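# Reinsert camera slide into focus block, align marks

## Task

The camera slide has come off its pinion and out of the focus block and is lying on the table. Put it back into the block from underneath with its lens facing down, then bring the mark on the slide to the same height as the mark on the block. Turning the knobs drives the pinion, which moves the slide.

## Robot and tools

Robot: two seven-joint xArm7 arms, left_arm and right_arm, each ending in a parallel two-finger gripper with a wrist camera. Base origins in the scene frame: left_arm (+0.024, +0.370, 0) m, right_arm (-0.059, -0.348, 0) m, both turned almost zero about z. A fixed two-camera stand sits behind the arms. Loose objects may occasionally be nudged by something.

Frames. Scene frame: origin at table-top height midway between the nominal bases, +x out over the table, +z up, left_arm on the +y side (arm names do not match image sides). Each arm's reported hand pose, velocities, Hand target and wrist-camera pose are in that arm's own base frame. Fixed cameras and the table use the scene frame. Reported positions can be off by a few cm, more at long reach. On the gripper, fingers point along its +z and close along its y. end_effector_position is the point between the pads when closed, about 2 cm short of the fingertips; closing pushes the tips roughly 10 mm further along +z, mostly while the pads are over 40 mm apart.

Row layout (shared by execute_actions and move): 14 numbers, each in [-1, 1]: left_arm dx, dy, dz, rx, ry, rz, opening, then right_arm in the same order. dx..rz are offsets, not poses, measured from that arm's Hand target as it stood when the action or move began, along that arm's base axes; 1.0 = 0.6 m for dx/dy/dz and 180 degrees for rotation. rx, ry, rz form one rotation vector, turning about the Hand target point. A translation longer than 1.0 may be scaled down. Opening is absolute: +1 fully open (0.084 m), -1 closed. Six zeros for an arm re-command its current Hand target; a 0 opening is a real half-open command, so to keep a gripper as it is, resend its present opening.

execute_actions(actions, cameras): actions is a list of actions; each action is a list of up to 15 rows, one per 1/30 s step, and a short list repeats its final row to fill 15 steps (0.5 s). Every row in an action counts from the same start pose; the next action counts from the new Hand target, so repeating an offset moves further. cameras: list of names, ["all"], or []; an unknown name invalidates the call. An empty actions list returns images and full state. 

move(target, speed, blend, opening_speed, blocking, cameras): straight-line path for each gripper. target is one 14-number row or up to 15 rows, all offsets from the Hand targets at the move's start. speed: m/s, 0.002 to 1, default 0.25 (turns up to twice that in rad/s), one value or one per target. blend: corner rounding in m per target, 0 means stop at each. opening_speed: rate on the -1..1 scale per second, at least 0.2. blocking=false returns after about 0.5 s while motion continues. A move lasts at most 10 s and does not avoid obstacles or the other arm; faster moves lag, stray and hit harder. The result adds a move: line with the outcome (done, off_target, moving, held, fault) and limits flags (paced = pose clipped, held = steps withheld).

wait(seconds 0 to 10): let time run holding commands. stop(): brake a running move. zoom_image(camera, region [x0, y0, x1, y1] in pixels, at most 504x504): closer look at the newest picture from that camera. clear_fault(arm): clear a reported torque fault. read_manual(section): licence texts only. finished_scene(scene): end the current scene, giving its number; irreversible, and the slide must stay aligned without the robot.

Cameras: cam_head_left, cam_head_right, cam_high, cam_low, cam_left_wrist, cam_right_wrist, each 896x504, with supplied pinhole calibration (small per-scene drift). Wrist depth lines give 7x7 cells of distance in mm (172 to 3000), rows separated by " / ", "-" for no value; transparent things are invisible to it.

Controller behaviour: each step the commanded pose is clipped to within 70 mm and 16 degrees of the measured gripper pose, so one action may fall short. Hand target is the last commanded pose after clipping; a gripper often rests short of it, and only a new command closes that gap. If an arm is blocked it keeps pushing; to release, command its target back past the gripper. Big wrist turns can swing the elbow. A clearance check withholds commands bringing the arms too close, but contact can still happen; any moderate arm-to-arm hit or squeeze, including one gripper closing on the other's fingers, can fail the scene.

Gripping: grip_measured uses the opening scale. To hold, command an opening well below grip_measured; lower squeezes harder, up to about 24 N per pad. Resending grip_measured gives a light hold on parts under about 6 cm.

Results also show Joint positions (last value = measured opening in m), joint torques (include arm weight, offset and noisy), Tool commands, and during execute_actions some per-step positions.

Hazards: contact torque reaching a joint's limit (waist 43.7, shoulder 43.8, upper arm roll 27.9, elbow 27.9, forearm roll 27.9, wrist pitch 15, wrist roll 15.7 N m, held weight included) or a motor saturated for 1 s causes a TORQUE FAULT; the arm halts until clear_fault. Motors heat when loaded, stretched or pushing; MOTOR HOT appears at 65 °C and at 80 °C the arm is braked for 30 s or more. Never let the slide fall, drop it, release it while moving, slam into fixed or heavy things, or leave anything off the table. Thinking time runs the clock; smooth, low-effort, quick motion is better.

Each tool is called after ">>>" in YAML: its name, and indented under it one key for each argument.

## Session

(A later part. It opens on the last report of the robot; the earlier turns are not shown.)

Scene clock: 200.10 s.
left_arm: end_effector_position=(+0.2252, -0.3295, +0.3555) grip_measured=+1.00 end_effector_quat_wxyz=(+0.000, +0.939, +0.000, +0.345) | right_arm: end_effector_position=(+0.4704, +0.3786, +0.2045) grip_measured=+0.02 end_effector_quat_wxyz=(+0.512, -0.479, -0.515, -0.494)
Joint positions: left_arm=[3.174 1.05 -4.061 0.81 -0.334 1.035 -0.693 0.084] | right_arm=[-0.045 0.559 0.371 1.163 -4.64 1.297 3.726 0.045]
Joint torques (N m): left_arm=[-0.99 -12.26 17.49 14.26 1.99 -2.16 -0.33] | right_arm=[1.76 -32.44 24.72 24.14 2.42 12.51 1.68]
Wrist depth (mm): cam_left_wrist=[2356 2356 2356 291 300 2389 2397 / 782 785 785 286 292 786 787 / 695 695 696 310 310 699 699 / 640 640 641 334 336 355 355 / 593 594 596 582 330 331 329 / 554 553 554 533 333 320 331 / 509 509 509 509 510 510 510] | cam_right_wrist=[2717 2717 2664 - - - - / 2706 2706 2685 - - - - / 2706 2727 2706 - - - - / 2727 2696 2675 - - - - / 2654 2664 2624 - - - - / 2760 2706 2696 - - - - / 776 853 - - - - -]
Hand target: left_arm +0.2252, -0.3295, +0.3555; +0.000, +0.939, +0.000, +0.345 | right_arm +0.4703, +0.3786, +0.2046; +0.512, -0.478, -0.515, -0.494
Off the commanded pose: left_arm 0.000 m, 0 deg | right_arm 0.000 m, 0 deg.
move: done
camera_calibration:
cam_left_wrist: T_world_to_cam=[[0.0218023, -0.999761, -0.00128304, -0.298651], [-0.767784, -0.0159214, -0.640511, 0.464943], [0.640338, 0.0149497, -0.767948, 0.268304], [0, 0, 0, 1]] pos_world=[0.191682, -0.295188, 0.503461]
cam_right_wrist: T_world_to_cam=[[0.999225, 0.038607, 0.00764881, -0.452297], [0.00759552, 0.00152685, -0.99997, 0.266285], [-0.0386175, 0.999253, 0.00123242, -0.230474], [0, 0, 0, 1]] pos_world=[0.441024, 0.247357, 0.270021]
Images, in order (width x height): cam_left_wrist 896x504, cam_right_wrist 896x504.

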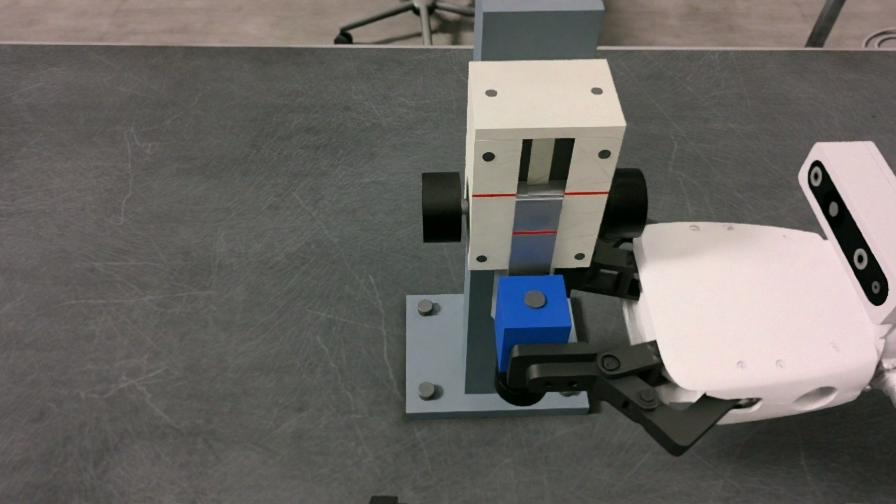

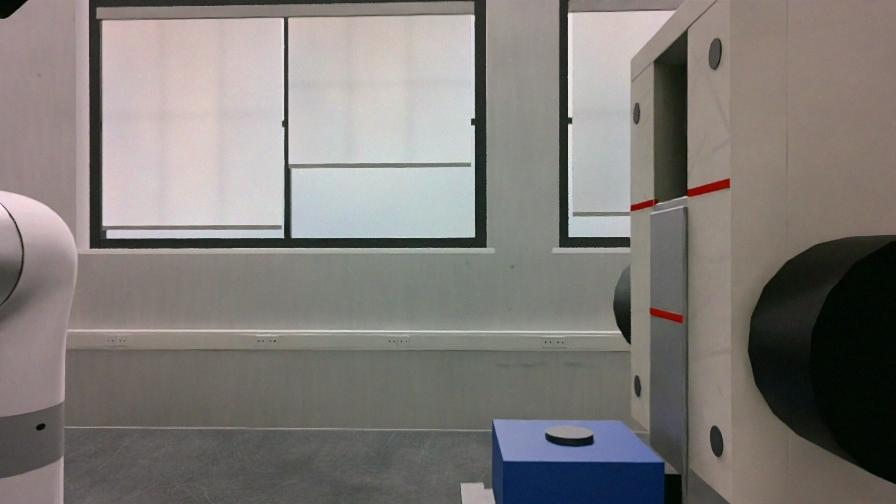

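>>> move:
  target: [0,0,0,0,0,0,1,0,0,0.0065,0,0,0,-0.9]
  speed: 0.03

>>> move:
  target: [0,0,0,0,0,0,1,0,0,0,0,0,0,0.08]
  opening_speed: 0.5
  cameras: ["cam_left_wrist"]

>>> wait:
  seconds: 1.5
  cameras: ["cam_left_wrist","cam_right_wrist"]

Scene clock: 202.53 s.
left_arm: end_effector_position=(+0.2252, -0.3295, +0.3555) grip_measured=+1.00 end_effector_quat_wxyz=(+0.000, +0.939, +0.000, +0.345) | right_arm: end_effector_position=(+0.4704, +0.3786, +0.2083) grip_measured=+0.02 end_effector_quat_wxyz=(+0.512, -0.479, -0.515, -0.493)
Joint positions: left_arm=[3.174 1.05 -4.061 0.81 -0.334 1.035 -0.693 0.084] | right_arm=[-0.048 0.55 0.374 1.161 -4.639 1.296 3.734 0.045]
Joint torques (N m): left_arm=[-1.06 -12.19 17.36 14.13 2.01 -1.99 -0.24] | right_arm=[0.14 -34.9 24.62 25.44 2.33 13.1 1.85]
Wrist depth (mm): cam_left_wrist=[2364 2381 2389 291 301 2364 2356 / 782 781 783 286 293 786 790 / 694 694 694 310 309 698 699 / 641 640 640 333 335 351 350 / 594 594 596 581 327 327 325 / 554 555 555 532 333 316 334 / 509 510 510 509 511 512 511] | cam_right_wrist=[2727 2696 2654 - - - - / 2727 2738 2706 - - - - / 2760 2717 2706 - - - - / 2727 2675 2706 - - - - / 2654 2696 2685 - - - - / 2749 2675 2675 - - - - / 783 864 - - - - -]
Hand target: left_arm +0.2252, -0.3295, +0.3555; +0.000, +0.939, +0.000, +0.345 | right_arm +0.4703, +0.3786, +0.2085; +0.512, -0.478, -0.515, -0.494
Off the commanded pose: left_arm 0.000 m, 0 deg | right_arm 0.000 m, 0 deg.
move: done

Scene clock: 204.73 s.
left_arm: end_effector_position=(+0.2252, -0.3295, +0.3555) grip_measured=+1.00 end_effector_quat_wxyz=(+0.000, +0.939, +0.000, +0.345) | right_arm: end_effector_position=(+0.4702, +0.3788, +0.2090) grip_measured=+0.07 end_effector_quat_wxyz=(+0.513, -0.478, -0.515, -0.494) end_effector_velocity=(+0.001, -0.001, -0.003) end_effector_angular_velocity=(-0.006, +0.004, -0.006)
Joint positions: left_arm=[3.174 1.05 -4.061 0.81 -0.334 1.035 -0.693 0.084] | right_arm=[-0.051 0.55 0.378 1.161 -4.64 1.297 3.734 0.047]
Joint velocities: left_arm=[within noise] | right_arm=[0 0.002 -0.002 -0.002 0.001 -0.006 0 0]
Joint torques (N m): left_arm=[-1.01 -12.06 17.28 14.12 1.86 -2.02 -0.39] | right_arm=[4.36 -15.85 3 14.43 -0.59 0.84 -0.77]
Wrist depth (mm): cam_left_wrist=[2381 2364 2372 291 300 2389 2356 / 781 783 785 285 292 785 791 / 692 696 699 310 309 696 700 / 640 643 644 334 335 348 348 / 594 594 597 582 325 325 323 / 553 555 555 532 330 314 333 / 509 508 509 511 511 511 511] | cam_right_wrist=[2738 2738 2706 - - - - / 2782 2685 2696 - - - - / 2717 2696 2634 - - - - / 2706 2727 2696 - - - - / 2664 2760 2675 - - - - / 2717 2654 2706 - - - - / 798 879 - - - - -]
Hand target: left_arm +0.2252, -0.3295, +0.3555; +0.000, +0.939, +0.000, +0.345 | right_arm +0.4703, +0.3786, +0.2085; +0.512, -0.478, -0.515, -0.494
Off the commanded pose: left_arm 0.000 m, 0 deg | right_arm 0.000 m, 0 deg.
move: done
camera_calibration:
cam_left_wrist: T_world_to_cam=[[0.0218023, -0.999761, -0.00128304, -0.298651], [-0.767784, -0.0159214, -0.640511, 0.464943], [0.640338, 0.0149497, -0.767948, 0.268304], [0, 0, 0, 1]] pos_world=[0.191682, -0.295188, 0.503461]
Images, in order (width x height): cam_left_wrist 896x504.

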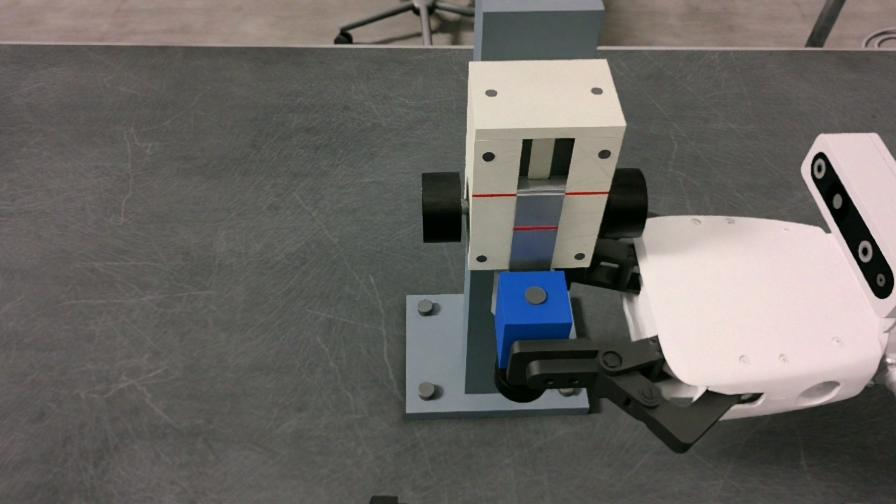

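Scene clock: 206.23 s.
left_arm: end_effector_position=(+0.2252, -0.3295, +0.3555) grip_measured=+1.00 end_effector_quat_wxyz=(+0.000, +0.939, +0.000, +0.345) | right_arm: end_effector_position=(+0.4703, +0.3786, +0.2085) grip_measured=+0.07 end_effector_quat_wxyz=(+0.512, -0.478, -0.515, -0.494)
Joint positions: left_arm=[3.174 1.05 -4.061 0.81 -0.334 1.035 -0.693 0.084] | right_arm=[-0.051 0.55 0.377 1.161 -4.64 1.296 3.733 0.047]
Joint torques (N m): left_arm=[-1.28 -12.26 17.33 14.19 2.09 -2 -0.28] | right_arm=[4.66 -15.57 3.24 14.25 -0.42 0.78 -1.78]
Wrist depth (mm): cam_left_wrist=[2325 2389 2348 291 300 2348 2381 / 783 785 785 286 292 786 791 / 695 695 696 310 309 698 698 / 641 641 642 333 335 348 348 / 594 594 595 581 325 325 324 / 554 555 554 531 331 315 333 / 507 509 509 509 510 510 511] | cam_right_wrist=[2727 2706 2706 - - - - / 2738 2685 2696 - - - - / 2727 2685 2664 - - - - / 2717 2738 2685 - - - - / 2634 2675 2696 - - - - / 2696 2685 2706 - - - - / 795 877 - - - - -]
Hand target: left_arm +0.2252, -0.3295, +0.3555; +0.000, +0.939, +0.000, +0.345 | right_arm +0.4703, +0.3786, +0.2085; +0.512, -0.478, -0.515, -0.494
Tool commands: left_gripper/opening=+1.0 right_gripper/opening=+0.08
Off the commanded pose: left_arm 0.000 m, 0 deg | right_arm 0.000 m, 0 deg.
wait: 1.50 s; at rest by 0.17 s
camera_calibration:
cam_left_wrist: T_world_to_cam=[[0.0218023, -0.999761, -0.00128304, -0.298651], [-0.767784, -0.0159214, -0.640511, 0.464943], [0.640338, 0.0149497, -0.767948, 0.268304], [0, 0, 0, 1]] pos_world=[0.191682, -0.295188, 0.503461]
cam_right_wrist: T_world_to_cam=[[0.99921, 0.0390083, 0.00757183, -0.452397], [0.00749849, 0.00202615, -0.99997, 0.270106], [-0.0390224, 0.999237, 0.00173204, -0.230432], [0, 0, 0, 1]] pos_world=[0.441023, 0.247356, 0.273922]
Images, in order (width x height): cam_left_wrist 896x504, cam_right_wrist 896x504.

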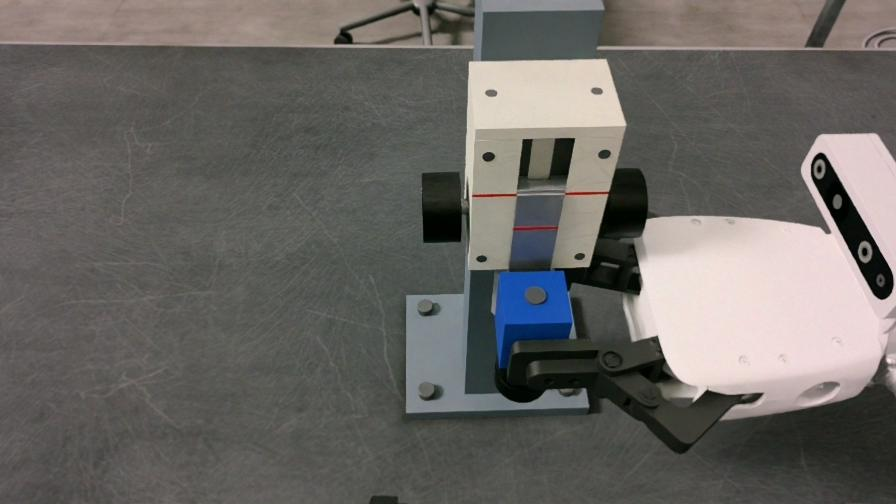

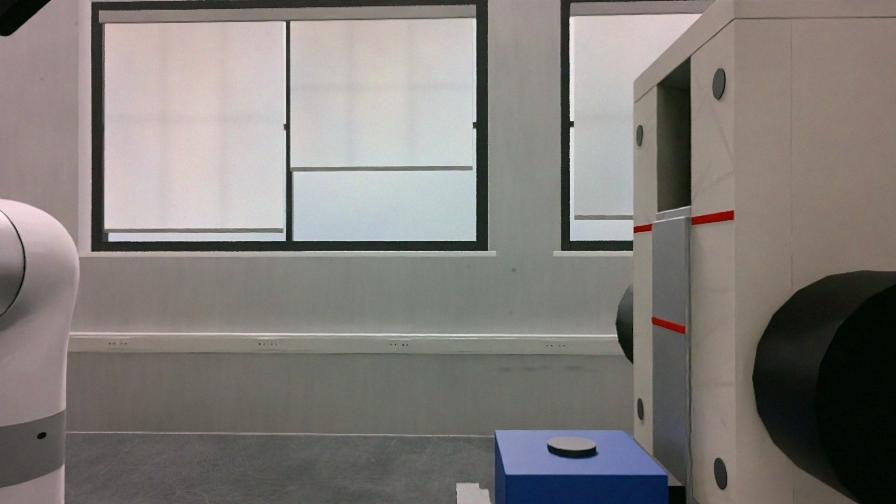

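>>> move:
  target:
    - [0,0,0,0,0,0,1,0,0,0,0,0,0,0.2]
    - [0,0,0,0,0,0,1,0,0,-0.0333,0,0,0,0.2]
  speed: 0.06
  opening_speed: 0.8

>>> move:
  target: [0,0,0,0,0,0,1,0,0,0,0,0,0,-0.9]
  opening_speed: 0.8
  cameras: ["cam_left_wrist","cam_right_wrist"]

>>> zoom_image:
  camera: "cam_left_wrist"
  region: [450, 180, 650, 420]

Scene clock: 208.73 s.
left_arm: end_effector_position=(+0.2252, -0.3295, +0.3555) grip_measured=+1.00 end_effector_quat_wxyz=(+0.000, +0.939, +0.000, +0.345) | right_arm: end_effector_position=(+0.4703, +0.3786, +0.1886) grip_measured=+0.19 end_effector_quat_wxyz=(+0.512, -0.478, -0.515, -0.494)
Joint positions: left_arm=[3.174 1.05 -4.061 0.81 -0.334 1.035 -0.693 0.084] | right_arm=[-0.045 0.598 0.37 1.172 -4.645 1.294 3.698 0.052]
Joint torques (N m): left_arm=[-1.15 -12.28 17.04 14.2 1.98 -2.02 -0.14] | right_arm=[5.12 -15.63 3.48 22.21 -0.87 0.89 -2.03]
Wrist depth (mm): cam_left_wrist=[2317 2325 2372 291 300 2381 2389 / 785 784 784 286 292 785 785 / 696 693 698 310 308 700 700 / 640 643 643 333 335 376 644 / 594 595 596 582 329 348 341 / 554 553 554 533 341 333 338 / 509 509 509 511 509 500 511] | cam_right_wrist=[2760 2727 2685 - - - - / 2749 2727 2696 - - - - / 2727 2696 2717 - - - - / 2696 2738 2654 - - - - / 2706 2696 2706 - - - - / 1020 2685 - - - - - / 739 813 - - - - -]
Hand target: left_arm +0.2252, -0.3295, +0.3555; +0.000, +0.939, +0.000, +0.345 | right_arm +0.4703, +0.3786, +0.1886; +0.512, -0.478, -0.515, -0.494
Off the commanded pose: left_arm 0.000 m, 0 deg | right_arm 0.000 m, 0 deg.
move: done

Scene clock: 210.33 s.
left_arm: end_effector_position=(+0.2252, -0.3295, +0.3555) grip_measured=+1.00 end_effector_quat_wxyz=(+0.000, +0.939, +0.000, +0.345) | right_arm: end_effector_position=(+0.4703, +0.3786, +0.1886) grip_measured=+0.02 end_effector_quat_wxyz=(+0.512, -0.478, -0.515, -0.494)
Joint positions: left_arm=[3.174 1.05 -4.061 0.81 -0.334 1.035 -0.693 0.084] | right_arm=[-0.045 0.598 0.37 1.172 -4.645 1.294 3.698 0.045]
Joint torques (N m): left_arm=[-1.32 -11.88 17.25 14.21 1.87 -2 -0.2] | right_arm=[4.17 -16.51 15.51 4.44 -1.02 5.78 -1.96]
Wrist depth (mm): cam_left_wrist=[2356 2348 2356 291 300 2372 2397 / 778 785 783 286 292 788 788 / 694 696 696 310 309 702 700 / 640 643 641 333 335 376 643 / 594 594 595 582 328 348 342 / 555 553 556 532 341 330 338 / 509 509 510 510 511 510 514] | cam_right_wrist=[2760 2717 2706 - - - - / 2717 2717 2685 - - - - / 2738 2685 2706 - - - - / 2706 2727 2727 - - - - / 2644 2706 2675 - - - - / 1020 2696 - - - - - / 737 816 - - - - -]
Hand target: left_arm +0.2252, -0.3295, +0.3555; +0.000, +0.939, +0.000, +0.345 | right_arm +0.4703, +0.3786, +0.1886; +0.512, -0.478, -0.515, -0.494
Off the commanded pose: left_arm 0.000 m, 0 deg | right_arm 0.000 m, 0 deg.
move: done
camera_calibration:
cam_left_wrist: T_world_to_cam=[[0.0218023, -0.999761, -0.00128304, -0.298651], [-0.767784, -0.0159214, -0.640511, 0.464943], [0.640338, 0.0149497, -0.767948, 0.268304], [0, 0, 0, 1]] pos_world=[0.191682, -0.295188, 0.503461]
cam_right_wrist: T_world_to_cam=[[0.99921, 0.0390083, 0.00757183, -0.452247], [0.00749849, 0.00202615, -0.99997, 0.250206], [-0.0390224, 0.999237, 0.00173204, -0.230397], [0, 0, 0, 1]] pos_world=[0.441023, 0.247356, 0.254022]
Images, in order (width x height): cam_left_wrist 896x504, cam_right_wrist 896x504.

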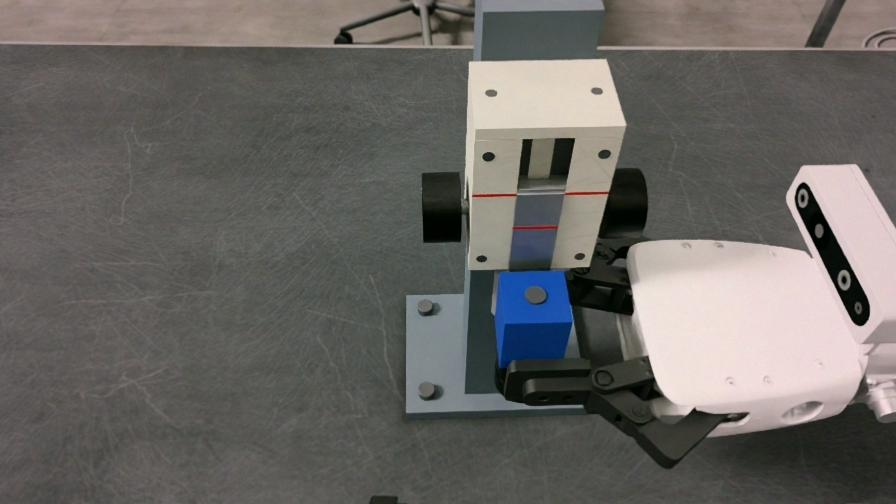

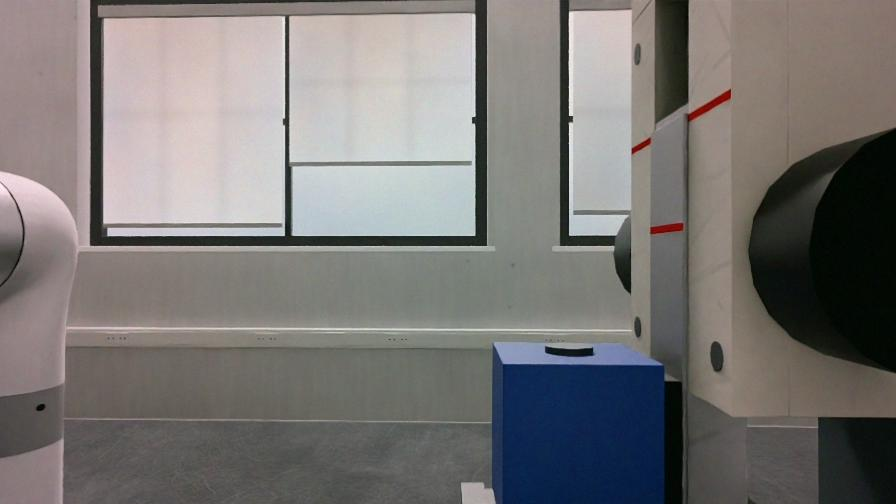

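Scaled by 2.100 from the camera's 896x504 image, which has a finer 1280x720 frame.

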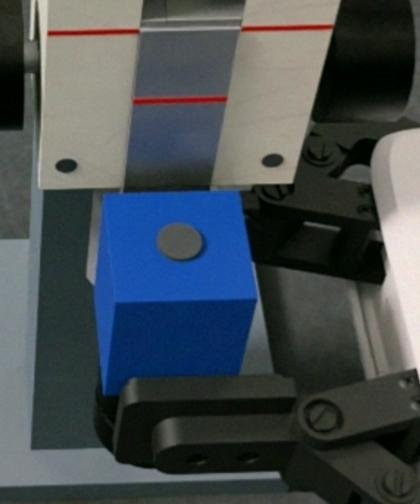

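>>> move:
  target: [0,0,0,0,0,0,1,0,0,0.030,0,0,0,-0.9]
  speed: 0.03
  cameras: ["cam_left_wrist","cam_right_wrist"]

>>> zoom_image:
  camera: "cam_right_wrist"
  region: [610, 150, 770, 300]

>>> zoom_image:
  camera: "cam_left_wrist"
  region: [460, 170, 620, 220]

Scene clock: 212.10 s.
left_arm: end_effector_position=(+0.2252, -0.3295, +0.3555) grip_measured=+1.00 end_effector_quat_wxyz=(+0.000, +0.939, +0.000, +0.345) | right_arm: end_effector_position=(+0.4704, +0.3786, +0.2063) grip_measured=+0.02 end_effector_quat_wxyz=(+0.512, -0.479, -0.515, -0.493)
Joint positions: left_arm=[3.174 1.05 -4.061 0.81 -0.334 1.035 -0.693 0.084] | right_arm=[-0.051 0.555 0.378 1.162 -4.641 1.294 3.73 0.045]
Joint torques (N m): left_arm=[-1.46 -11.94 17.3 14.23 2.06 -2.14 -0.19] | right_arm=[1.82 -33.33 25.36 24.28 2.13 12.79 1.78]
Wrist depth (mm): cam_left_wrist=[2364 2372 2356 291 300 2381 2356 / 783 782 786 286 292 785 789 / 693 699 696 310 309 699 700 / 641 644 643 333 335 352 353 / 593 595 596 582 328 329 328 / 553 555 555 534 333 318 331 / 508 509 509 509 510 511 511] | cam_right_wrist=[2760 2717 2696 - - - - / 2749 2706 2727 - - - - / 2760 2706 2685 - - - - / 2706 2706 2717 - - - - / 2664 2675 2706 - - - - / 2738 2727 2654 - - - - / 778 863 - - - - -]
Hand target: left_arm +0.2252, -0.3295, +0.3555; +0.000, +0.939, +0.000, +0.345 | right_arm +0.4703, +0.3786, +0.2066; +0.512, -0.478, -0.515, -0.494
Off the commanded pose: left_arm 0.000 m, 0 deg | right_arm 0.000 m, 0 deg.
move: done
camera_calibration:
cam_left_wrist: T_world_to_cam=[[0.0218023, -0.999761, -0.00128304, -0.298651], [-0.767784, -0.0159214, -0.640511, 0.464943], [0.640338, 0.0149497, -0.767948, 0.268304], [0, 0, 0, 1]] pos_world=[0.191682, -0.295188, 0.503461]
cam_right_wrist: T_world_to_cam=[[0.99923, 0.0385106, 0.0074406, -0.452233], [0.00739543, 0.00131532, -0.999972, 0.268226], [-0.0385193, 0.999257, 0.0010295, -0.230466], [0, 0, 0, 1]] pos_world=[0.441024, 0.247357, 0.271821]
Images, in order (width x height): cam_left_wrist 896x504, cam_right_wrist 896x504.

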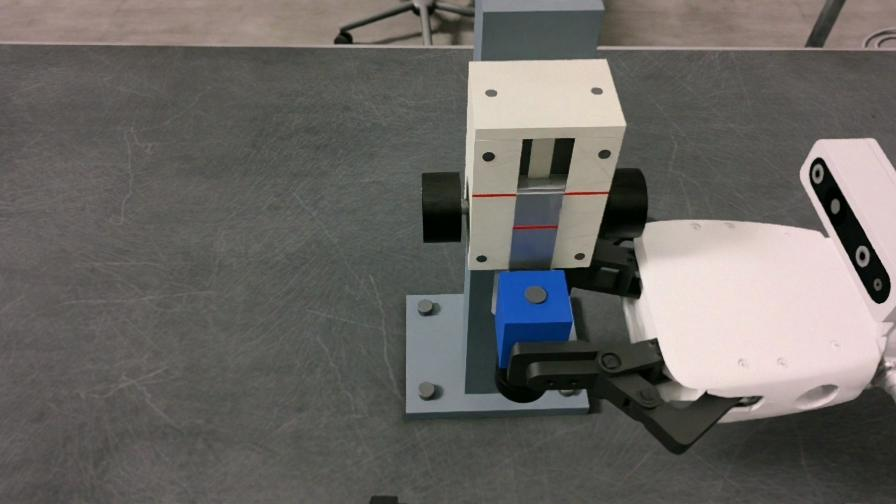

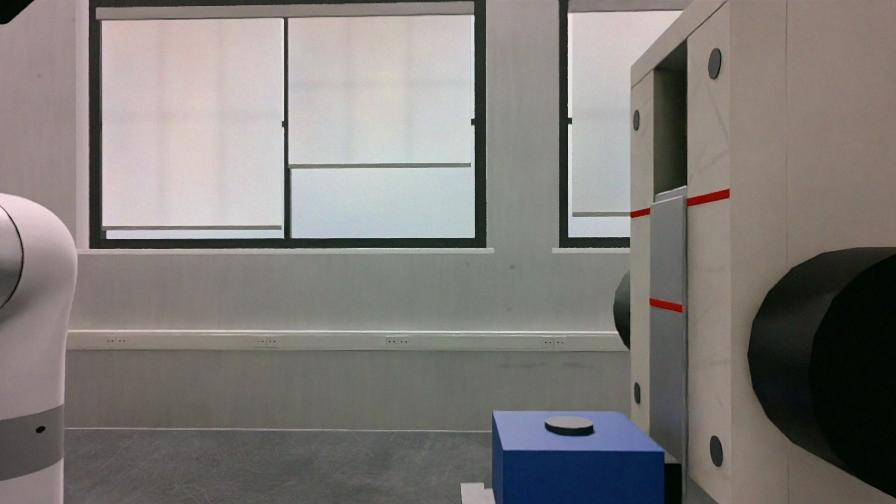

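Scaled by 3.150 from the camera's 896x504 image, which has a finer 1280x720 frame.

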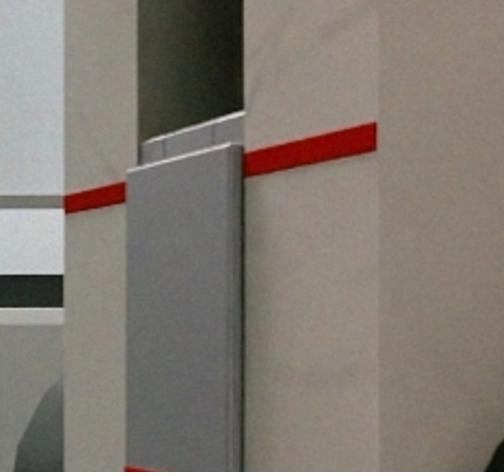

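Scaled by 3.150 from the camera's 896x504 image, which has a finer 1280x720 frame.

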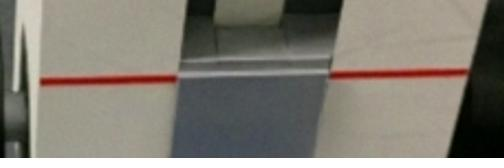

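>>> move:
  target:
    - [0,0,0,0,0,0,1,0,0,0,0,0,0,0.25]
    - [0,0,0,0,0,0,1,-0.004,-0.12,0,0,0,0,0.25]
    - [0,0,0,0,0,0,1,0.0268,-0.12,-0.095,0,0,0,-1]
  speed: 0.12
  cameras: ["cam_left_wrist","cam_right_wrist"]

>>> zoom_image:
  camera: "cam_right_wrist"
  region: [450, 100, 850, 504]

>>> zoom_image:
  camera: "cam_left_wrist"
  region: [440, 170, 680, 440]

Scene clock: 218.13 s.
left_arm: end_effector_position=(+0.2252, -0.3295, +0.3555) grip_measured=+1.00 end_effector_quat_wxyz=(+0.000, +0.939, +0.000, +0.345) | right_arm: end_effector_position=(+0.4864, +0.3066, +0.1495) grip_measured=-1.00 end_effector_quat_wxyz=(+0.512, -0.478, -0.515, -0.494)
Joint positions: left_arm=[3.174 1.05 -4.061 0.81 -0.334 1.035 -0.693 0.084] | right_arm=[-0.137 0.686 0.292 1.203 -4.77 1.405 3.663 0]
Joint torques (N m): left_arm=[-1.85 -11.99 17.13 14.28 1.94 -2.03 -0.13] | right_arm=[4.02 -16.45 4.43 20.61 -0.66 2.24 -2.09]
Wrist depth (mm): cam_left_wrist=[2364 2356 2372 291 300 2397 2397 / 781 783 783 286 293 787 787 / 696 695 696 309 309 698 699 / 640 638 641 333 335 644 642 / 593 594 595 582 568 408 393 / 553 555 555 532 533 393 376 / 508 509 509 509 509 511 511] | cam_right_wrist=[2816 2738 2760 - 181 181 186 / 2805 2793 2771 - - 186 186 / 547 2805 2749 - 181 180 185 / 554 2805 - 195 199 185 185 / 550 2793 - 196 198 185 185 / 551 1000 - 867 198 185 185 / 532 688 624 624 689 185 185]
Hand target: left_arm +0.2252, -0.3295, +0.3555; +0.000, +0.939, +0.000, +0.345 | right_arm +0.4864, +0.3066, +0.1496; +0.512, -0.478, -0.515, -0.494
Off the commanded pose: left_arm 0.000 m, 0 deg | right_arm 0.000 m, 0 deg.
move: done
camera_calibration:
cam_left_wrist: T_world_to_cam=[[0.0218023, -0.999761, -0.00128304, -0.298651], [-0.767784, -0.0159214, -0.640511, 0.464943], [0.640338, 0.0149497, -0.767948, 0.268304], [0, 0, 0, 1]] pos_world=[0.191682, -0.295188, 0.503461]
cam_right_wrist: T_world_to_cam=[[0.99921, 0.0390091, 0.00756794, -0.465129], [0.0074985, 0.00192601, -0.99997, 0.211251], [-0.0390225, 0.999237, 0.00163198, -0.157739], [0, 0, 0, 1]] pos_world=[0.457023, 0.175356, 0.215022]
Images, in order (width x height): cam_left_wrist 896x504, cam_right_wrist 896x504.

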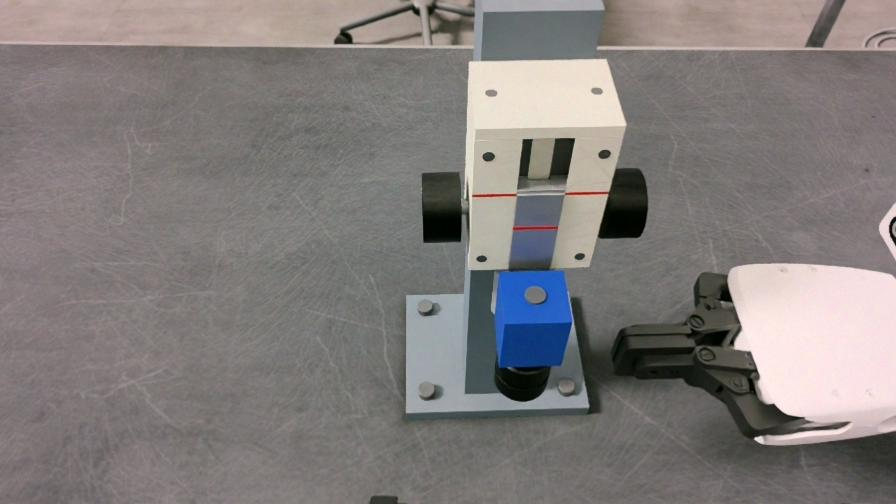

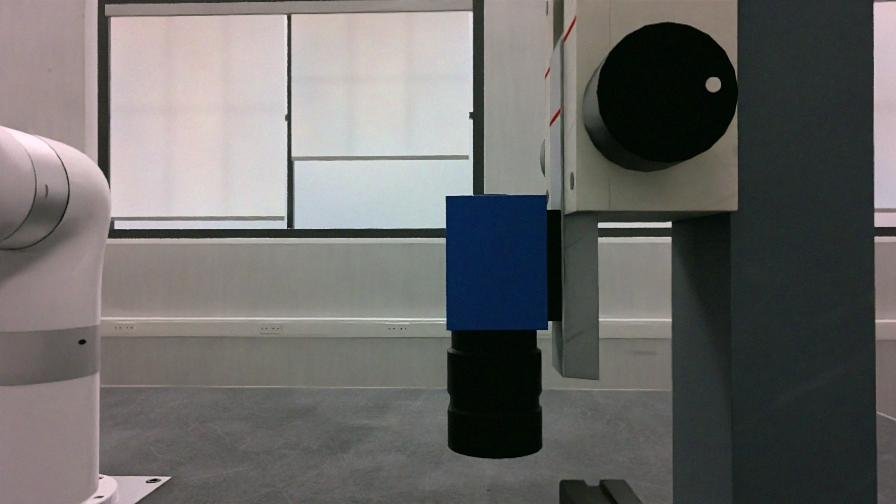

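Scaled by 1.248 from the camera's 896x504 image, which has a finer 1280x720 frame.

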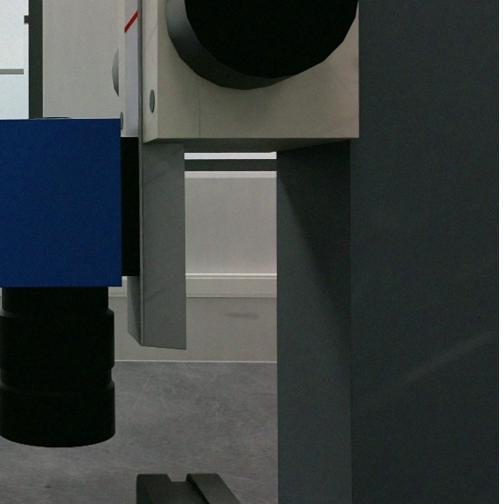

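Scaled by 1.867 from the camera's 896x504 image, which has a finer 1280x720 frame.

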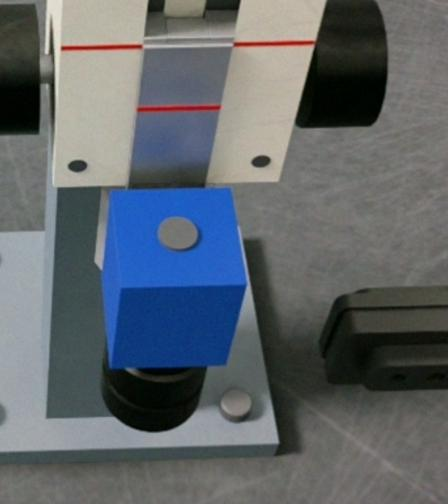

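>>> move:
  target:
    - [0,0,0,0,0,0,1,0.0077,0,0,0,0,0,-1]
    - [0,0,0,0,0,0,1,0.0077,0.109,0,0,0,0,-1]
  speed: 0.1
  blend: 0.005
  cameras: ["cam_left_wrist","cam_right_wrist","cam_low"]

>>> zoom_image:
  camera: "cam_low"
  region: [300, 50, 640, 300]

Scene clock: 221.30 s.
left_arm: end_effector_position=(+0.2252, -0.3295, +0.3555) grip_measured=+1.00 end_effector_quat_wxyz=(+0.000, +0.939, +0.000, +0.345) | right_arm: end_effector_position=(+0.4910, +0.3720, +0.1495) grip_measured=-1.00 end_effector_quat_wxyz=(+0.512, -0.478, -0.515, -0.494)
Joint positions: left_arm=[3.174 1.05 -4.061 0.81 -0.334 1.035 -0.693 0.084] | right_arm=[-0.04 0.735 0.345 1.275 -4.687 1.3 3.671 0]
Joint torques (N m): left_arm=[-1.92 -12.06 17.27 14.43 2.08 -2.13 -0.04] | right_arm=[6.18 -18.01 12.35 22.29 2.03 1.76 1.88]
Wrist depth (mm): cam_left_wrist=[2340 2372 2372 291 300 2356 2372 / 780 783 782 286 293 788 787 / 693 697 696 310 309 698 698 / 639 640 641 333 335 644 645 / 593 594 596 582 396 394 385 / 553 555 555 532 408 378 385 / 508 508 511 509 511 511 513] | cam_right_wrist=[2782 2717 - - - - - / 2738 2717 - - - - - / 527 - - - - - - / 2738 - - - - - - / 2675 - - - - - - / 863 - - - - - - / 620 685 - - - - -]
Hand target: left_arm +0.2252, -0.3295, +0.3555; +0.000, +0.939, +0.000, +0.345 | right_arm +0.4910, +0.3720, +0.1496; +0.512, -0.478, -0.515, -0.494
Off the commanded pose: left_arm 0.000 m, 0 deg | right_arm 0.000 m, 0 deg.
move: done; blend cut to 0.0023 m at target 1
camera_calibration:
cam_left_wrist: T_world_to_cam=[[0.0218023, -0.999761, -0.00128304, -0.298651], [-0.767784, -0.0159214, -0.640511, 0.464943], [0.640338, 0.0149497, -0.767948, 0.268304], [0, 0, 0, 1]] pos_world=[0.191682, -0.295188, 0.503461]
cam_right_wrist: T_world_to_cam=[[0.999214, 0.038904, 0.00756702, -0.472349], [0.00749782, 0.00192434, -0.99997, 0.21099], [-0.0389174, 0.999241, 0.00163113, -0.222855], [0, 0, 0, 1]] pos_world=[0.461723, 0.240656, 0.214922]
Images, in order (width x height): cam_low 896x504, cam_left_wrist 896x504, cam_right_wrist 896x504.

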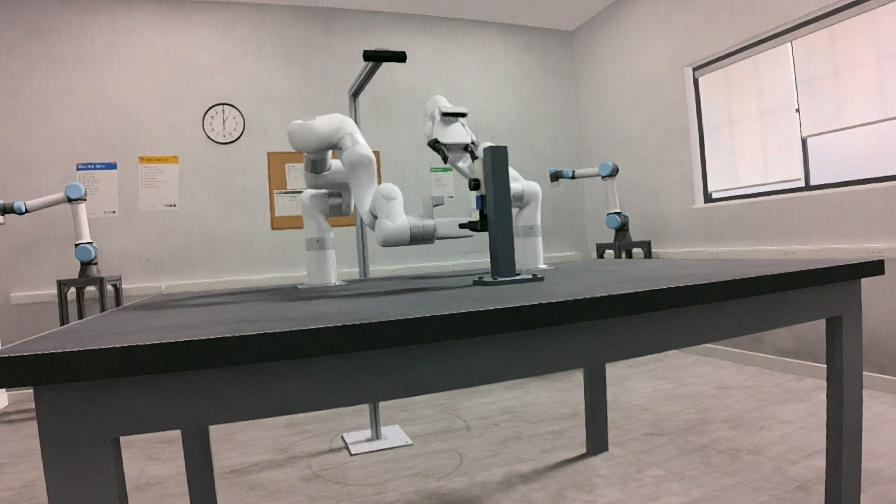

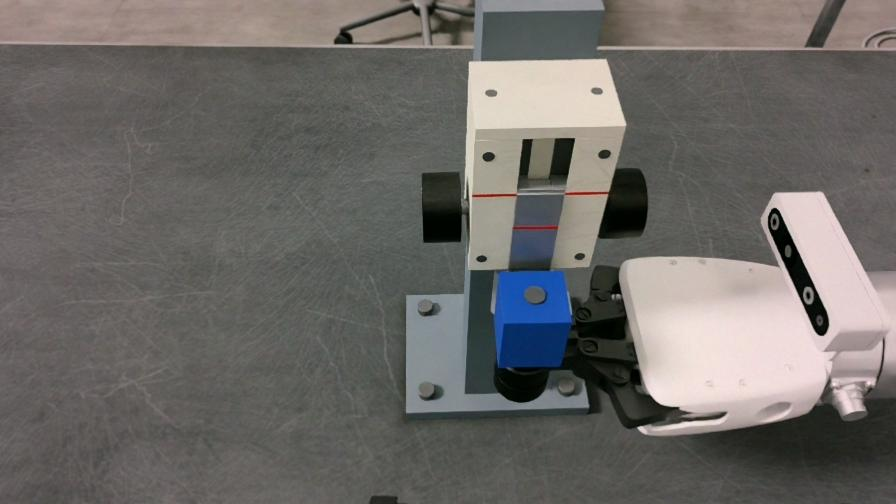

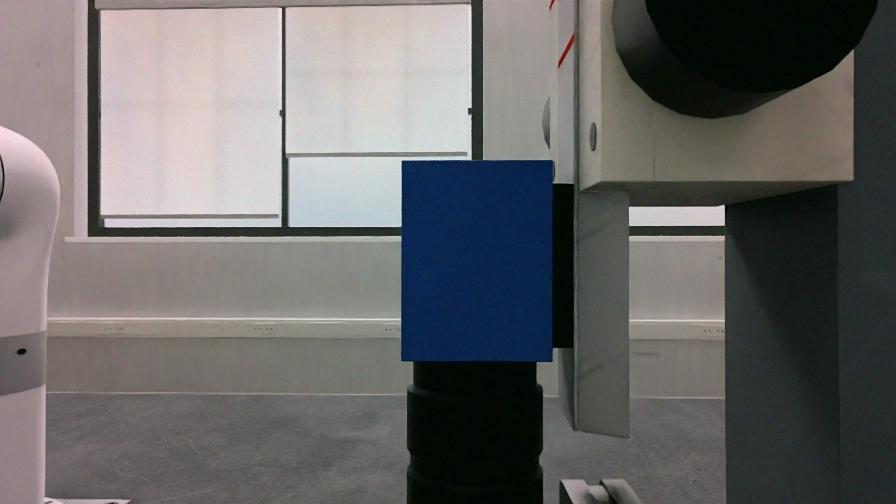

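Scaled by 1.482 from the camera's 896x504 image, which has a finer 1280x720 frame.

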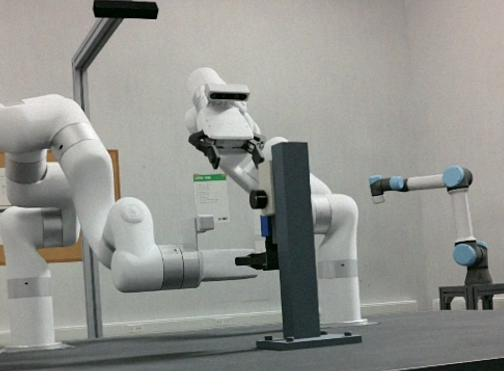

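>>> move:
  target: [0,0,0,0,0,0,1,0,0,0.035,0,0,0,-1]
  speed: 0.03
  cameras: ["cam_left_wrist","cam_right_wrist"]

Scene clock: 222.97 s.
left_arm: end_effector_position=(+0.2252, -0.3295, +0.3555) grip_measured=+1.00 end_effector_quat_wxyz=(+0.000, +0.939, +0.000, +0.345) | right_arm: end_effector_position=(+0.4984, +0.3677, +0.1557) grip_measured=-1.00 end_effector_quat_wxyz=(+0.493, -0.498, -0.519, -0.489)
Joint positions: left_arm=[3.174 1.05 -4.061 0.81 -0.334 1.035 -0.693 0.084] | right_arm=[-0.045 0.69 0.352 1.258 -4.683 1.245 3.7 0]
Joint torques (N m): left_arm=[-1.9 -11.75 17.05 14.37 2 -2.11 -0.21] | right_arm=[0.06 -21.7 9.22 18.97 0.67 0.76 -0.09]
Wrist depth (mm): cam_left_wrist=[2348 2364 2348 291 300 2364 2364 / 780 784 782 286 292 786 785 / 694 694 696 310 309 700 698 / 640 640 641 333 334 414 644 / 594 594 597 581 388 383 373 / 554 555 556 531 531 383 385 / 508 508 509 509 510 511 512] | cam_right_wrist=[2675 - - - - - - / 2664 2685 - - - - - / 2675 2675 - - - - - / 2664 - - - - - - / 2685 - - - - - - / 859 - - - - - - / 631 - - 577 - - -]
Hand target: left_arm +0.2252, -0.3295, +0.3555; +0.000, +0.939, +0.000, +0.345 | right_arm +0.4984, +0.3677, +0.1557; +0.493, -0.498, -0.519, -0.489 (not the last commanded pose)
Tool commands: left_gripper/opening=+1.0 right_gripper/opening=-1.0
Off the commanded pose: left_arm 0.000 m, 0 deg | right_arm 0.017 m, 3 deg.
TORQUE FAULT: the external load on joint 6 (wrist pitch) of the right arm reached its load limit, and that arm stopped. The contact can be on any part of that arm beyond that joint, not only on its tool. A torque fault puts only its own arm into a fault stop. That arm's remaining commands of this call were not run. The hold on joint 6 (wrist pitch) of that arm was moved back by the arm itself, up to 3 degrees, as the stop began. That arm is still stopped at the end of this call. While its stop runs, that arm, its gripper or tool too, takes no new command.
CLEAR FAULT: the right arm stays stopped (state 4) until you call clear_fault(arm="right_arm").
End effector pose when the fault began: right_arm: position (+0.4912, +0.3716, +0.1667), quat_wxyz (+0.511, -0.480, -0.515, -0.493)
Joint positions when the fault began: right_arm=[-0.045 0.69 0.352 1.258 -4.683 1.297 3.7 0]
move: fault (right_arm)
camera_calibration:
cam_left_wrist: T_world_to_cam=[[0.0218023, -0.999761, -0.00128304, -0.298651], [-0.767784, -0.0159214, -0.640511, 0.464943], [0.640338, 0.0149497, -0.767948, 0.268304], [0, 0, 0, 1]] pos_world=[0.191682, -0.295188, 0.503461]
cam_right_wrist: T_world_to_cam=[[0.999937, 0.00911317, 0.0064785, -0.468827], [0.00688427, -0.0452228, -0.998953, 0.234652], [-0.00881066, 0.998935, -0.0452827, -0.225905], [0, 0, 0, 1]] pos_world=[0.465192, 0.240549, 0.227214]
Images, in order (width x height): cam_left_wrist 896x504, cam_right_wrist 896x504.

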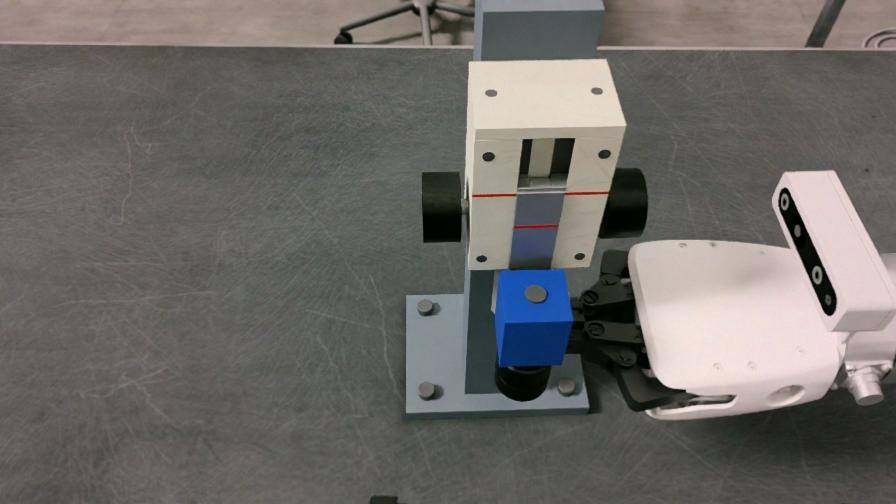

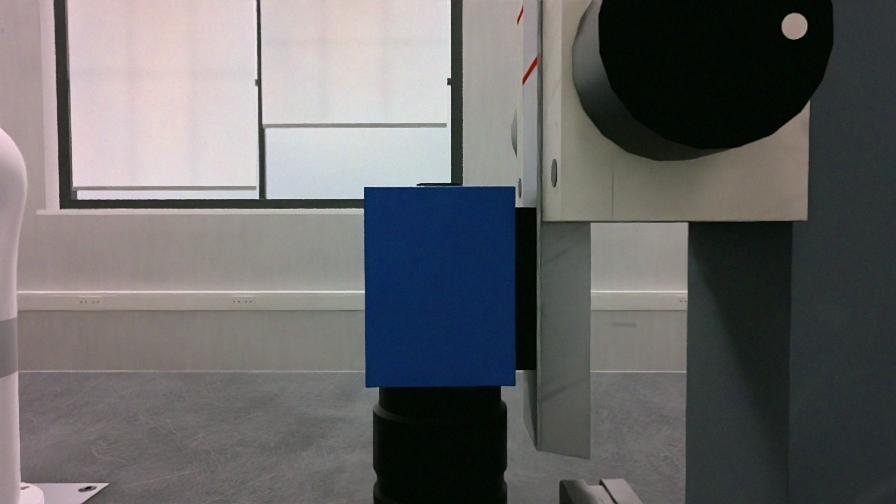

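>>> clear_fault:
  arm: "right_arm"

>>> move:
  target:
    - [0,0,0,0,0,0,1,-0.006,-0.003,-0.02,0.005,0,0.003,-1]
    - [0,0,0,0,0,0,1,-0.01,-0.15,-0.02,0.0152,-0.0003,0.0097,-1]
  speed: 0.12

Scene clock: 229.03 s.
left_arm: end_effector_position=(+0.2252, -0.3295, +0.3555) grip_measured=+1.00 end_effector_quat_wxyz=(+0.000, +0.939, +0.000, +0.345) | right_arm: end_effector_position=(+0.4984, +0.3677, +0.1557) grip_measured=-1.00 end_effector_quat_wxyz=(+0.493, -0.498, -0.519, -0.489)
Joint positions: left_arm=[3.174 1.05 -4.061 0.81 -0.334 1.035 -0.693 0.084] | right_arm=[-0.045 0.69 0.352 1.258 -4.683 1.245 3.7 0]
Joint torques (N m): left_arm=[-2.38 -11.61 16.99 14.36 1.89 -2.06 -0.06] | right_arm=[0.31 -22.1 9.2 18.94 0.62 0.69 -0.04]
Wrist depth (mm): cam_left_wrist=[2317 2356 2372 291 301 2372 2397 / 781 783 784 286 292 788 789 / 696 695 697 310 308 693 699 / 639 642 641 333 333 413 645 / 594 595 596 581 387 384 373 / 555 554 555 532 530 383 386 / 508 509 509 510 511 512 510] | cam_right_wrist=[2664 - - - - - - / 2675 2685 - - - - - / 2696 2654 - - - - - / 2654 - - - - - - / 2675 - - - - - - / 862 - - - - - - / 629 - - 577 - - -]
Hand target: left_arm +0.2252, -0.3295, +0.3555; +0.000, +0.939, +0.000, +0.345 | right_arm +0.4984, +0.3677, +0.1557; +0.493, -0.498, -0.519, -0.489 (not the last commanded pose)
Tool commands: left_gripper/opening=+1.0 right_gripper/opening=-1.0
Off the commanded pose: left_arm 0.000 m, 0 deg | right_arm 0.017 m, 3 deg.
TORQUE FAULT, CONTINUED: the right arm's stop, for the torque fault of joint 6 (wrist pitch) that an earlier result reported, is over. The call counts as one of the actions that you can send in this scene. The hold on joint 6 (wrist pitch) of that arm was moved back by the arm itself, up to 3 degrees, as the stop began. That arm's target is now where it stood when the stop ended, not its last command. That arm's gripper keeps its grip as last carried out, and that arm accepts commands again: back off and push less far.
CLEAR FAULT: your call cleared the right arm's torque fault. If a joint's load stays at its limit, that arm stops again at once.

Scene clock: 230.77 s.
left_arm: end_effector_position=(+0.2252, -0.3295, +0.3555) grip_measured=+1.00 end_effector_quat_wxyz=(+0.000, +0.939, +0.000, +0.345) | right_arm: end_effector_position=(+0.4924, +0.2777, +0.1437) grip_measured=-1.00 end_effector_quat_wxyz=(+0.512, -0.478, -0.515, -0.494)
Joint positions: left_arm=[3.174 1.05 -4.061 0.81 -0.334 1.035 -0.693 0.084] | right_arm=[-0.185 0.707 0.276 1.222 -4.822 1.444 3.666 0]
Joint torques (N m): left_arm=[-2.38 -11.56 17.09 14.39 1.97 -2.29 0.02] | right_arm=[-5.19 -24.27 3.13 12.16 -0.67 3.35 -1.93]
Wrist depth (mm): cam_left_wrist=[2325 2333 2364 291 300 2381 2381 / 782 782 783 286 292 785 787 / 695 694 696 310 308 698 700 / 641 641 641 333 336 644 646 / 595 595 597 581 584 434 404 / 554 554 553 532 531 533 385 / 507 511 509 511 511 513 511] | cam_right_wrist=[2851 2793 2805 - 210 215 2717 / 2828 2828 2828 - 188 215 2675 / 556 2805 2805 224 210 214 2685 / 579 2839 - 224 228 214 2644 / 569 2771 - 225 234 214 2696 / 568 973 844 848 259 214 974 / 555 668 671 671 - 214 609]
Hand target: left_arm +0.2252, -0.3295, +0.3555; +0.000, +0.939, +0.000, +0.345 | right_arm +0.4924, +0.2777, +0.1437; +0.512, -0.478, -0.515, -0.494
Off the commanded pose: left_arm 0.000 m, 0 deg | right_arm 0.000 m, 0 deg.
move: done

>>> move:
  target:
    - [0,0,0,0,0,0,1,0.0205,-0.055,0.187,0,-0.45,0,0.6]
  speed: 0.25
  cameras: ["cam_left_wrist","cam_right_wrist"]

Scene clock: 235.23 s.
left_arm: end_effector_position=(+0.2252, -0.3295, +0.3555) grip_measured=+1.00 end_effector_quat_wxyz=(+0.000, +0.939, +0.000, +0.345) | right_arm: end_effector_position=(+0.5047, +0.2447, +0.2559) grip_measured=+0.60 end_effector_quat_wxyz=(-0.055, +0.043, +0.724, +0.686)
Joint positions: left_arm=[3.174 1.05 -4.061 0.81 -0.334 1.035 -0.693 0.084] | right_arm=[-0.266 0.418 0.294 1.171 -4.844 1.46 2.486 0.069]
Joint torques (N m): left_arm=[-2.62 -11.59 17.03 14.29 2.05 -2.09 0.12] | right_arm=[-5.14 -22.03 6.76 15.59 2.33 2.86 -1.9]
Wrist depth (mm): cam_left_wrist=[2348 2356 2340 291 300 2372 2381 / 784 783 784 286 292 786 315 / 696 695 695 309 308 696 698 / 640 642 642 334 335 646 362 / 594 595 596 580 584 598 598 / 556 555 556 532 532 558 557 / 509 510 510 509 510 511 510] | cam_right_wrist=[411 657 2738 2805 2782 2727 2685 / 401 584 2760 2771 2738 2706 2706 / 393 559 1079 2863 2738 2749 2696 / 381 535 1023 2760 2793 2782 2706 / 372 508 268 267 2738 2738 2664 / 362 492 265 262 241 240 2675 / 354 483 627 263 221 241 2706]
Hand target: left_arm +0.2252, -0.3295, +0.3555; +0.000, +0.939, +0.000, +0.345 | right_arm +0.5047, +0.2447, +0.2559; -0.055, +0.043, +0.724, +0.686
Off the commanded pose: left_arm 0.000 m, 0 deg | right_arm 0.000 m, 0 deg.
move: done
camera_calibration:
cam_left_wrist: T_world_to_cam=[[0.0218023, -0.999761, -0.00128304, -0.298651], [-0.767784, -0.0159214, -0.640511, 0.464943], [0.640338, 0.0149497, -0.767948, 0.268304], [0, 0, 0, 1]] pos_world=[0.191682, -0.295188, 0.503461]
cam_right_wrist: T_world_to_cam=[[0.147826, 0.0392455, 0.988234, -0.303193], [0.988977, 0.00273748, -0.148045, -0.396035], [-0.00851538, 0.999226, -0.0384082, -0.10045], [0, 0, 0, 1]] pos_world=[0.435633, 0.113355, 0.237137]
Images, in order (width x height): cam_left_wrist 896x504, cam_right_wrist 896x504.

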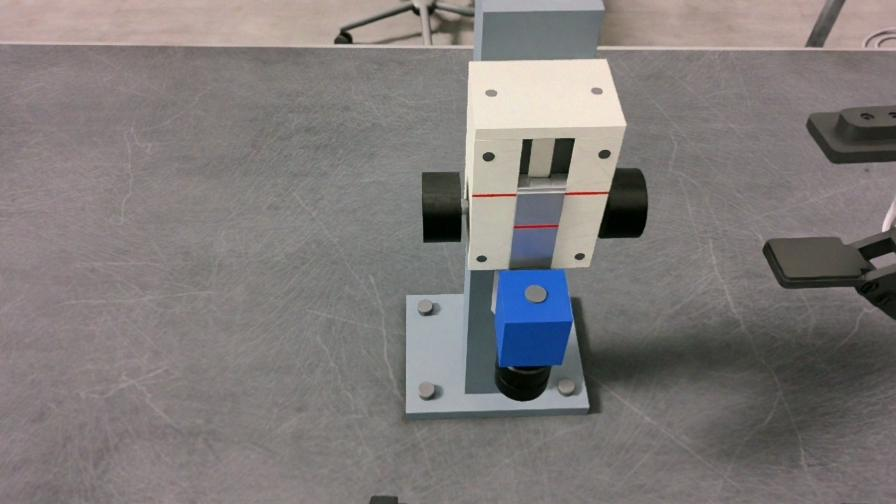

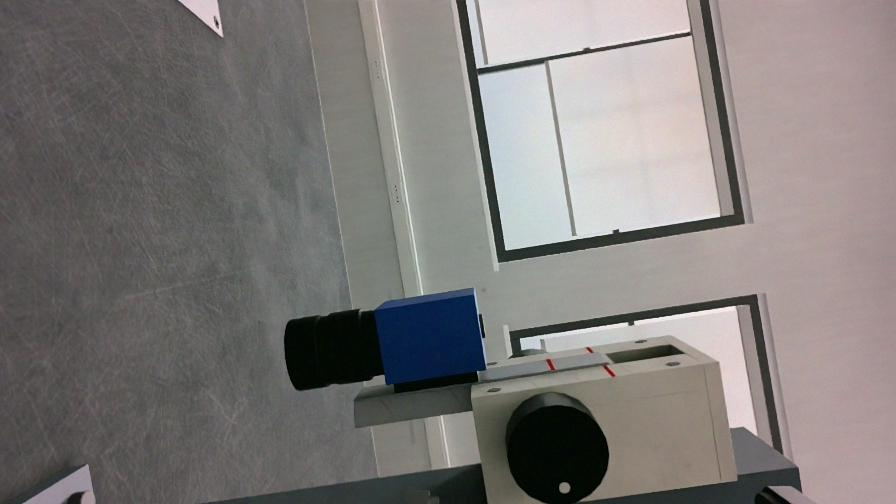

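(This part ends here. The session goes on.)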